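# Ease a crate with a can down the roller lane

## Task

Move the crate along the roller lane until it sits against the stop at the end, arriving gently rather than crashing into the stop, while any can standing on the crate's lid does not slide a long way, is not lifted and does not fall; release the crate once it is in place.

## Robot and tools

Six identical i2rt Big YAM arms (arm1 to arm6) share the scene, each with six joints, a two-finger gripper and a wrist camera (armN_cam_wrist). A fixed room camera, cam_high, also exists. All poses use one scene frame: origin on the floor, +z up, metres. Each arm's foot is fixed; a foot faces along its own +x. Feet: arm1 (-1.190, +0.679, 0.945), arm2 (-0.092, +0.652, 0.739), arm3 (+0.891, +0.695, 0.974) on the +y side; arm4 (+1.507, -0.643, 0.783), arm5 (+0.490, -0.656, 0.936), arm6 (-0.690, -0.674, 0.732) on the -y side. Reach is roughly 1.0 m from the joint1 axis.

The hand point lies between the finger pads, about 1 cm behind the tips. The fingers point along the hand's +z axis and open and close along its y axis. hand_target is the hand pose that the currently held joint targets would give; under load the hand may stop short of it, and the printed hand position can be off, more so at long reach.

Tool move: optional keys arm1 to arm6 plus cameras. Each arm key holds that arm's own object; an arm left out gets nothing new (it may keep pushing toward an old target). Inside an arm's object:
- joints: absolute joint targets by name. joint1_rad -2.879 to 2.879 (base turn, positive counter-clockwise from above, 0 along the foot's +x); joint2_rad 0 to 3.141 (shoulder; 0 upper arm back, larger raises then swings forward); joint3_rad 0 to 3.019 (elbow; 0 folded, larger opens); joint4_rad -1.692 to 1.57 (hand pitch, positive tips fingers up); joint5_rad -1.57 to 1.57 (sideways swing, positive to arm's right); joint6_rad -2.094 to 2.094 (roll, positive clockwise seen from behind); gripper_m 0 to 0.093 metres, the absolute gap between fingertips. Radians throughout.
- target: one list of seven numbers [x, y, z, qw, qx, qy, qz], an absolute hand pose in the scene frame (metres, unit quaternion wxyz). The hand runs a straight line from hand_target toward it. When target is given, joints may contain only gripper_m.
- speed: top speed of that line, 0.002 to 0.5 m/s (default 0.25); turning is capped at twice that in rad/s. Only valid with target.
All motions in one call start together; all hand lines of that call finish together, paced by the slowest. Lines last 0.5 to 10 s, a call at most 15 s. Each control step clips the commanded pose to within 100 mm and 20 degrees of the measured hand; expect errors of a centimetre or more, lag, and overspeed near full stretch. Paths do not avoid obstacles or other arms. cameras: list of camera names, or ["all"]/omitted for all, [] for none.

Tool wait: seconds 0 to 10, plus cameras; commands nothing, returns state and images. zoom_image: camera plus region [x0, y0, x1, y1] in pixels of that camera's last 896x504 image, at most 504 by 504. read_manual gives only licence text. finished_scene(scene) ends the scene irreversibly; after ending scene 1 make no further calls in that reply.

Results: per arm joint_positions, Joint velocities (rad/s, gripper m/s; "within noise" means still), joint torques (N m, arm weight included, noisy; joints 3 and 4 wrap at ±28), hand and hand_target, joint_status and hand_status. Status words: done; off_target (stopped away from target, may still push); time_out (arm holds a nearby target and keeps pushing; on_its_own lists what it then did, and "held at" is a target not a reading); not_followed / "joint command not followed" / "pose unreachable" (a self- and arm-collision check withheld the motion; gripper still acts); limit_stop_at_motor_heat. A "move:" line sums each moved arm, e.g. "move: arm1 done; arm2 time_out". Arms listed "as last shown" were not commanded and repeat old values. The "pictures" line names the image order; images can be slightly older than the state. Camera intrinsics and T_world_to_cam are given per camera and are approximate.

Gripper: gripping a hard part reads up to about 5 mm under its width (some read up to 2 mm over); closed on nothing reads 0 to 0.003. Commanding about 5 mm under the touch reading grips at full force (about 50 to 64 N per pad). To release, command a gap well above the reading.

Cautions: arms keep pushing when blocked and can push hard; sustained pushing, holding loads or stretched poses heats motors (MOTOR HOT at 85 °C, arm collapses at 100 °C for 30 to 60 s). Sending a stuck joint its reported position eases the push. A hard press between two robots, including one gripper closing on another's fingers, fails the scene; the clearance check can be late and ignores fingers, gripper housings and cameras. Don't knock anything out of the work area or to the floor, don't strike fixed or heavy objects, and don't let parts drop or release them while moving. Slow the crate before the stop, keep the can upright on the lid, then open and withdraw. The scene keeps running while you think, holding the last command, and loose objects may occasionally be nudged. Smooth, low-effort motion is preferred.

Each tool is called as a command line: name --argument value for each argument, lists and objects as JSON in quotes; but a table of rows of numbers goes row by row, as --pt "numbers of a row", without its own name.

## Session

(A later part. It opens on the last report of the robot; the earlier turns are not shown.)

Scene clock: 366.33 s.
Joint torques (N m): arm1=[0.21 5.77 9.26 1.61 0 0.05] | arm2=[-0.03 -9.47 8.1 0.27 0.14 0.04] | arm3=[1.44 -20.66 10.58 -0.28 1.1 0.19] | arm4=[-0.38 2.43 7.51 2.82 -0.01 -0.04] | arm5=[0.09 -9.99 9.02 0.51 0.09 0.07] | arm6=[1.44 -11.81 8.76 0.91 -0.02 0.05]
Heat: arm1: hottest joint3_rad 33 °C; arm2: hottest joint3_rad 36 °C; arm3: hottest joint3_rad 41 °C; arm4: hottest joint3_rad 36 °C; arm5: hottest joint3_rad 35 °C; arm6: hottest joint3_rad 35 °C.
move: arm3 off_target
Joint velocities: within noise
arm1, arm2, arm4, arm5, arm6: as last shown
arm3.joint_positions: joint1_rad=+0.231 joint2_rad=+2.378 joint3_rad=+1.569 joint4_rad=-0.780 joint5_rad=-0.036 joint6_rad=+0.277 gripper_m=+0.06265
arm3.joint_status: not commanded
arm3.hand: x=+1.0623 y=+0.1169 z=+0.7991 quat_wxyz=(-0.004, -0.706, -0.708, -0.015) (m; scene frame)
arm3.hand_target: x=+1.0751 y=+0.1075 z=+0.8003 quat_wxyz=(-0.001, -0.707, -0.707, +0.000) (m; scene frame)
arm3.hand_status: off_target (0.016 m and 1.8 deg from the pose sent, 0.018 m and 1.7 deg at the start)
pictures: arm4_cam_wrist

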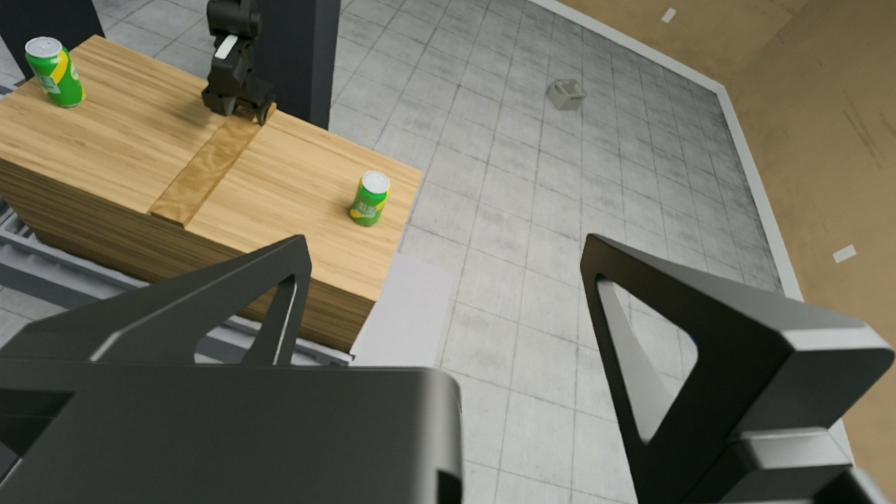

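Against the stop. Ease the push, release, retreat.

move --arm3 '{"target":[1.061,0.107,0.800,0,0.7071,0.7071,0],"speed":0.02}' --cameras '[]'

move --arm3 '{"joints":{"gripper_m":0.093}}' --cameras '["arm3_cam_wrist"]'

move --arm3 '{"target":[1.061,0.12,0.90,0,0.7071,0.7071,0],"speed":0.08}' --cameras '["arm3_cam_wrist","arm4_cam_wrist"]'

move --arm3 '{"target":[1.0,0.30,1.15,0,0.7071,0.7071,0],"speed":0.2}' --cameras '["arm3_cam_wrist","arm4_cam_wrist","cam_high"]'

Scene clock: 376.53 s.
Joint torques (N m): arm1=[0.38 5.89 9.24 1.61 0 0.05] | arm2=[0.56 -9.35 8.03 0.31 0.12 0.04] | arm3=[-0.44 -21.13 9.4 -0.09 1.11 -0.01] | arm4=[-0.5 2.49 7.47 2.84 0 -0.04] | arm5=[0.09 -9.99 9.02 0.51 0.09 0.07] | arm6=[1.44 -11.81 8.76 0.9 -0.02 0.05]
Heat: arm1: hottest joint3_rad 33 °C; arm2: hottest joint3_rad 36 °C; arm3: hottest joint3_rad 42 °C; arm4: hottest joint3_rad 37 °C; arm5: hottest joint3_rad 35 °C; arm6: hottest joint3_rad 35 °C.
move: arm3 done
Joint velocities: within noise
arm1, arm2, arm4, arm6: as last shown
arm3.joint_positions: joint1_rad=+0.230 joint2_rad=+2.378 joint3_rad=+1.569 joint4_rad=-0.781 joint5_rad=-0.036 joint6_rad=+0.277 gripper_m=+0.06265
arm3.joint_status: not commanded
arm3.hand: x=+1.0621 y=+0.1169 z=+0.7991 quat_wxyz=(-0.004, -0.706, -0.708, -0.015) (m; scene frame)
arm3.hand_target: x=+1.0609 y=+0.1073 z=+0.8002 quat_wxyz=(+0.000, -0.707, -0.707, +0.000) (m; scene frame)
arm3.hand_status: done (0.010 m and 1.8 deg from the pose sent, 0.010 m and 1.8 deg at the start)
arm5.joint_positions: joint1_rad=-0.100 joint2_rad=+1.249 joint3_rad=+1.052 joint4_rad=-1.355 joint5_rad=+0.009 joint6_rad=-0.173 gripper_m=+0.09294
arm5.joint_status: not commanded
arm5.hand: x=+0.5533 y=-0.3144 z=+1.1213 quat_wxyz=(-0.003, +0.707, -0.707, -0.003) (m; scene frame)
arm5.hand_target: x=+0.5501 y=-0.3199 z=+1.1200 quat_wxyz=(+0.000, +0.707, -0.707, +0.000) (m; scene frame)
arm5.hand_status: not commanded
pictures: none
No camera images: "cameras" was empty.

Scene clock: 377.17 s.
Joint torques (N m): arm1=[0.56 6.12 9.29 1.62 -0.02 0.07] | arm2=[0.38 -8.82 7.86 0.34 0.13 0.06] | arm3=[-0.91 -21.19 9.2 -0.01 0.18 -0.01] | arm4=[-0.5 2.55 7.51 2.88 -0.02 -0.04] | arm5=[0.09 -9.93 9.02 0.5 0.08 0.07] | arm6=[1.49 -11.81 8.76 0.9 -0.02 0.05]
Heat: arm1: hottest joint3_rad 33 °C; arm2: hottest joint3_rad 36 °C; arm3: hottest joint3_rad 42 °C; arm4: hottest joint3_rad 37 °C; arm5: hottest joint3_rad 35 °C; arm6: hottest joint3_rad 35 °C.
move: arm3 done
Joint velocities: within noise
arm1, arm2, arm4, arm5, arm6: as last shown
arm3.joint_positions: joint1_rad=+0.232 joint2_rad=+2.378 joint3_rad=+1.570 joint4_rad=-0.782 joint5_rad=-0.010 joint6_rad=+0.277 gripper_m=+0.09283
arm3.joint_status: all done
arm3.hand: x=+1.0588 y=+0.1161 z=+0.7991 quat_wxyz=(+0.003, -0.705, -0.709, -0.004) (m; scene frame)
arm3.hand_target: x=+1.0609 y=+0.1071 z=+0.8002 quat_wxyz=(+0.000, -0.707, -0.707, +0.000) (m; scene frame)
arm3.hand_status: not commanded
pictures: arm3_cam_wrist
camera_calibration:
arm3_cam_wrist: T_world_to_cam=[[-0.999303, 0.0105503, 0.0358134, 1.0257], [0.0299601, 0.798986, 0.600603, -0.602495], [-0.0222779, 0.601257, -0.798745, 0.718696], [0, 0, 0, 1]] pos_world=[1.05904, 0.0384426, 0.899181]

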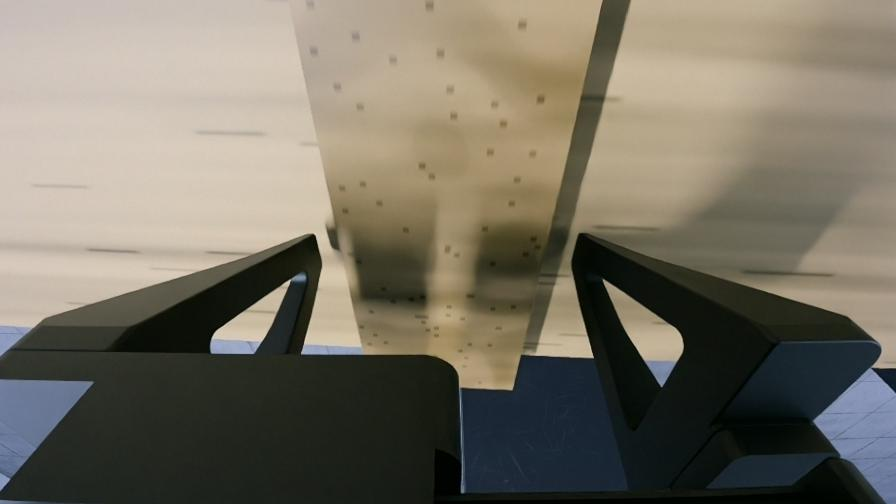

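Scene clock: 379.07 s.
Joint torques (N m): arm1=[0.32 6.12 9.31 1.57 -0.01 0.04] | arm2=[0.32 -9.29 8.03 0.29 0.13 0.03] | arm3=[-0.38 -22.12 7.75 0.03 0.19 0.05] | arm4=[-0.62 2.37 7.46 2.86 -0.01 -0.04] | arm5=[0.09 -9.99 9.01 0.5 0.09 0.07] | arm6=[1.44 -11.87 8.76 0.91 -0.02 0.05]
Heat: arm1: hottest joint3_rad 33 °C; arm2: hottest joint3_rad 36 °C; arm3: hottest joint3_rad 42 °C; arm4: hottest joint3_rad 37 °C; arm5: hottest joint3_rad 35 °C; arm6: hottest joint3_rad 35 °C.
move: arm3 done
Joint velocities: within noise
arm1, arm2, arm4, arm5, arm6: as last shown
arm3.joint_positions: joint1_rad=+0.232 joint2_rad=+2.200 joint3_rad=+1.545 joint4_rad=-0.925 joint5_rad=-0.010 joint6_rad=+0.277 gripper_m=+0.09291
arm3.joint_status: not commanded
arm3.hand: x=+1.0588 y=+0.1182 z=+0.8960 quat_wxyz=(-0.002, -0.705, -0.709, -0.001) (m; scene frame)
arm3.hand_target: x=+1.0609 y=+0.1200 z=+0.8999 quat_wxyz=(+0.000, -0.707, -0.707, +0.000) (m; scene frame)
arm3.hand_status: done (0.005 m and 0.4 deg from the pose sent, 0.101 m and 0.6 deg at the start)
pictures: arm3_cam_wrist, arm4_cam_wrist
camera_calibration:
arm3_cam_wrist: T_world_to_cam=[[-0.999394, 0.0108459, 0.0330645, 1.02469], [0.0283361, 0.805174, 0.592361, -0.653916], [-0.020198, 0.592939, -0.804994, 0.799152], [0, 0, 0, 1]] pos_world=[1.05874, 0.0415538, 0.996786]

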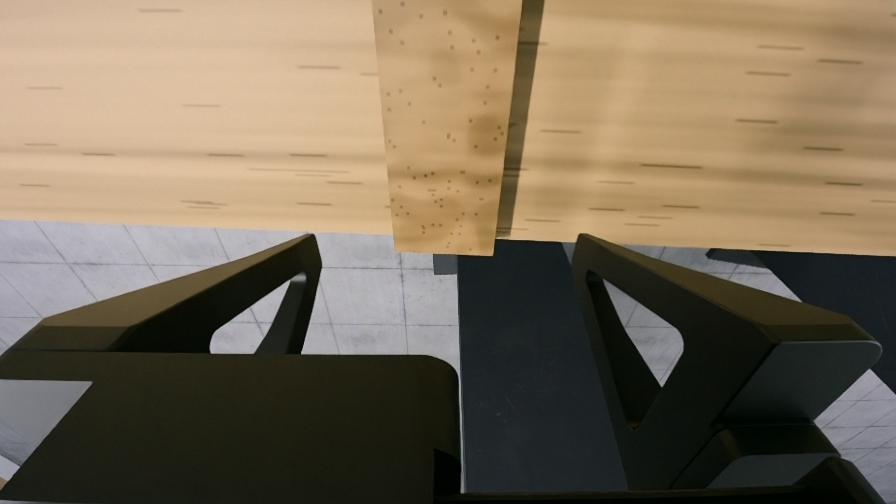

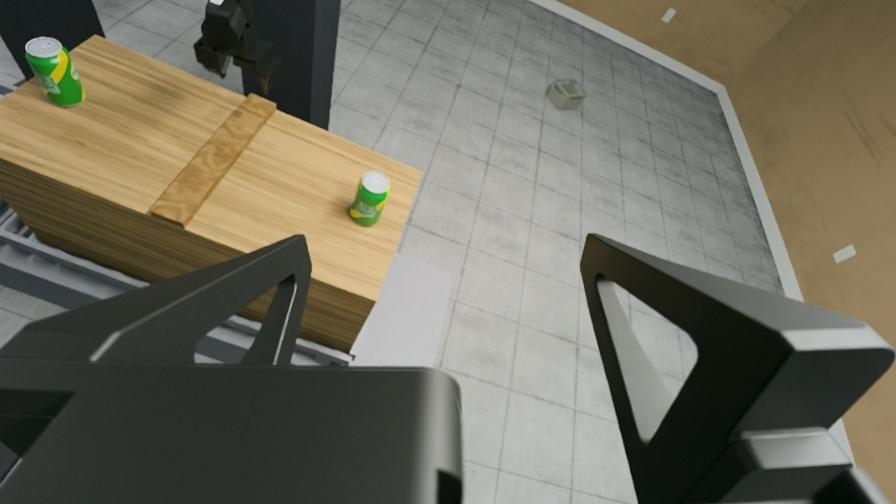

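Scene clock: 381.43 s.
Joint torques (N m): arm1=[0.44 6.3 9.29 1.7 0 0.05] | arm2=[0.21 -8.64 8.06 0.36 0.14 0.04] | arm3=[-1.55 -11.58 10 -0.09 0.19 -0.15] | arm4=[-0.62 2.61 7.51 2.84 -0.01 -0.03] | arm5=[0.03 -9.99 9.02 0.5 0.09 0.07] | arm6=[1.38 -11.81 8.76 0.91 -0.01 0.05]
Heat: arm1: hottest joint3_rad 33 °C; arm2: hottest joint3_rad 36 °C; arm3: hottest joint3_rad 42 °C; arm4: hottest joint3_rad 37 °C; arm5: hottest joint3_rad 35 °C; arm6: hottest joint3_rad 35 °C.
move: arm3 done
Joint velocities: within noise
arm1, arm2, arm4, arm5, arm6: as last shown
arm3.joint_positions: joint1_rad=+0.225 joint2_rad=+1.451 joint3_rad=+1.202 joint4_rad=-1.323 joint5_rad=-0.010 joint6_rad=+0.277 gripper_m=+0.09291
arm3.joint_status: not commanded
arm3.hand: x=+1.0050 y=+0.2996 z=+1.1507 quat_wxyz=(-0.005, -0.708, -0.706, +0.001) (m; scene frame)
arm3.hand_target: x=+1.0001 y=+0.3000 z=+1.1501 quat_wxyz=(+0.000, -0.707, -0.707, +0.000) (m; scene frame)
arm3.hand_status: done (0.005 m and 0.6 deg from the pose sent, 0.318 m and 0.4 deg at the start)
pictures: arm3_cam_wrist, arm4_cam_wrist, cam_high
camera_calibration:
arm3_cam_wrist: T_world_to_cam=[[-0.999365, 0.0178857, 0.0308141, 0.961013], [0.0325681, 0.809288, 0.586508, -0.948075], [-0.0144473, 0.58714, -0.809357, 0.896574], [0, 0, 0, 1]] pos_world=[1.00423, 0.223664, 1.25209]

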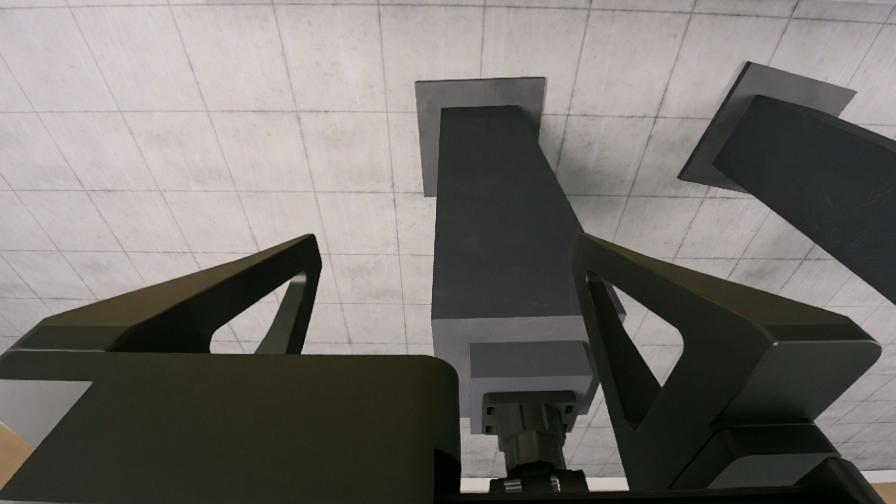

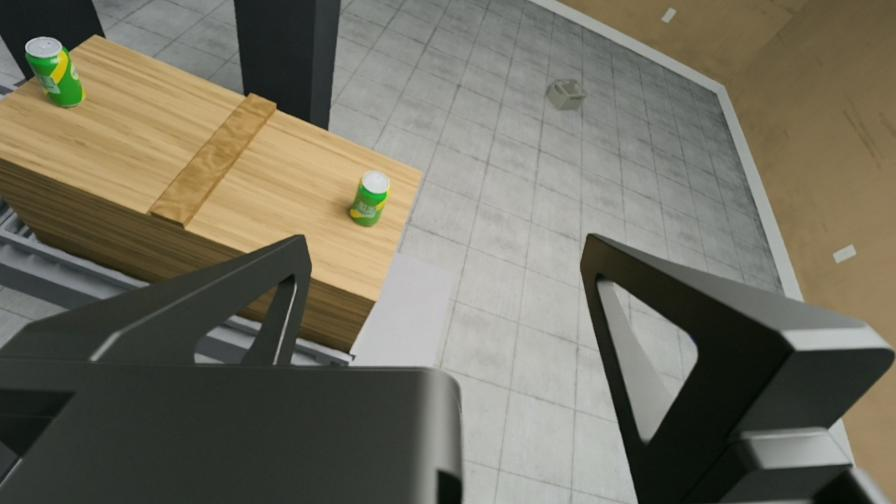

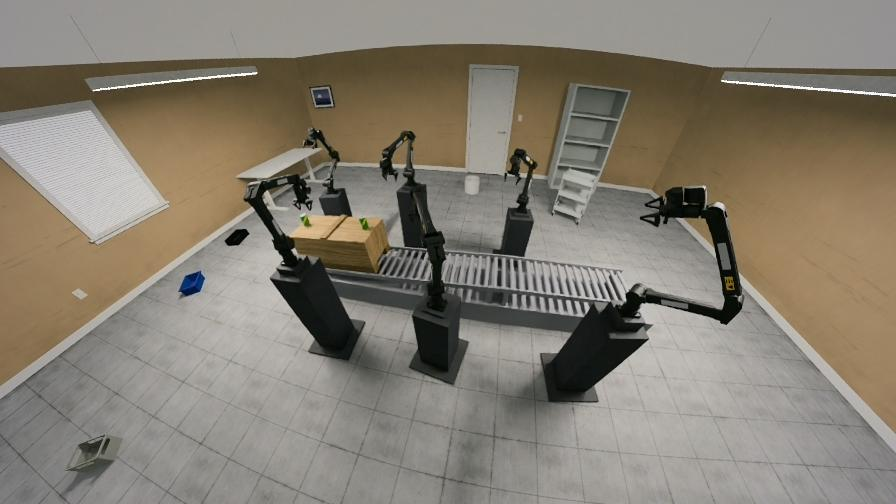

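finished_scene --scene 1

The scene is finished: the task was done.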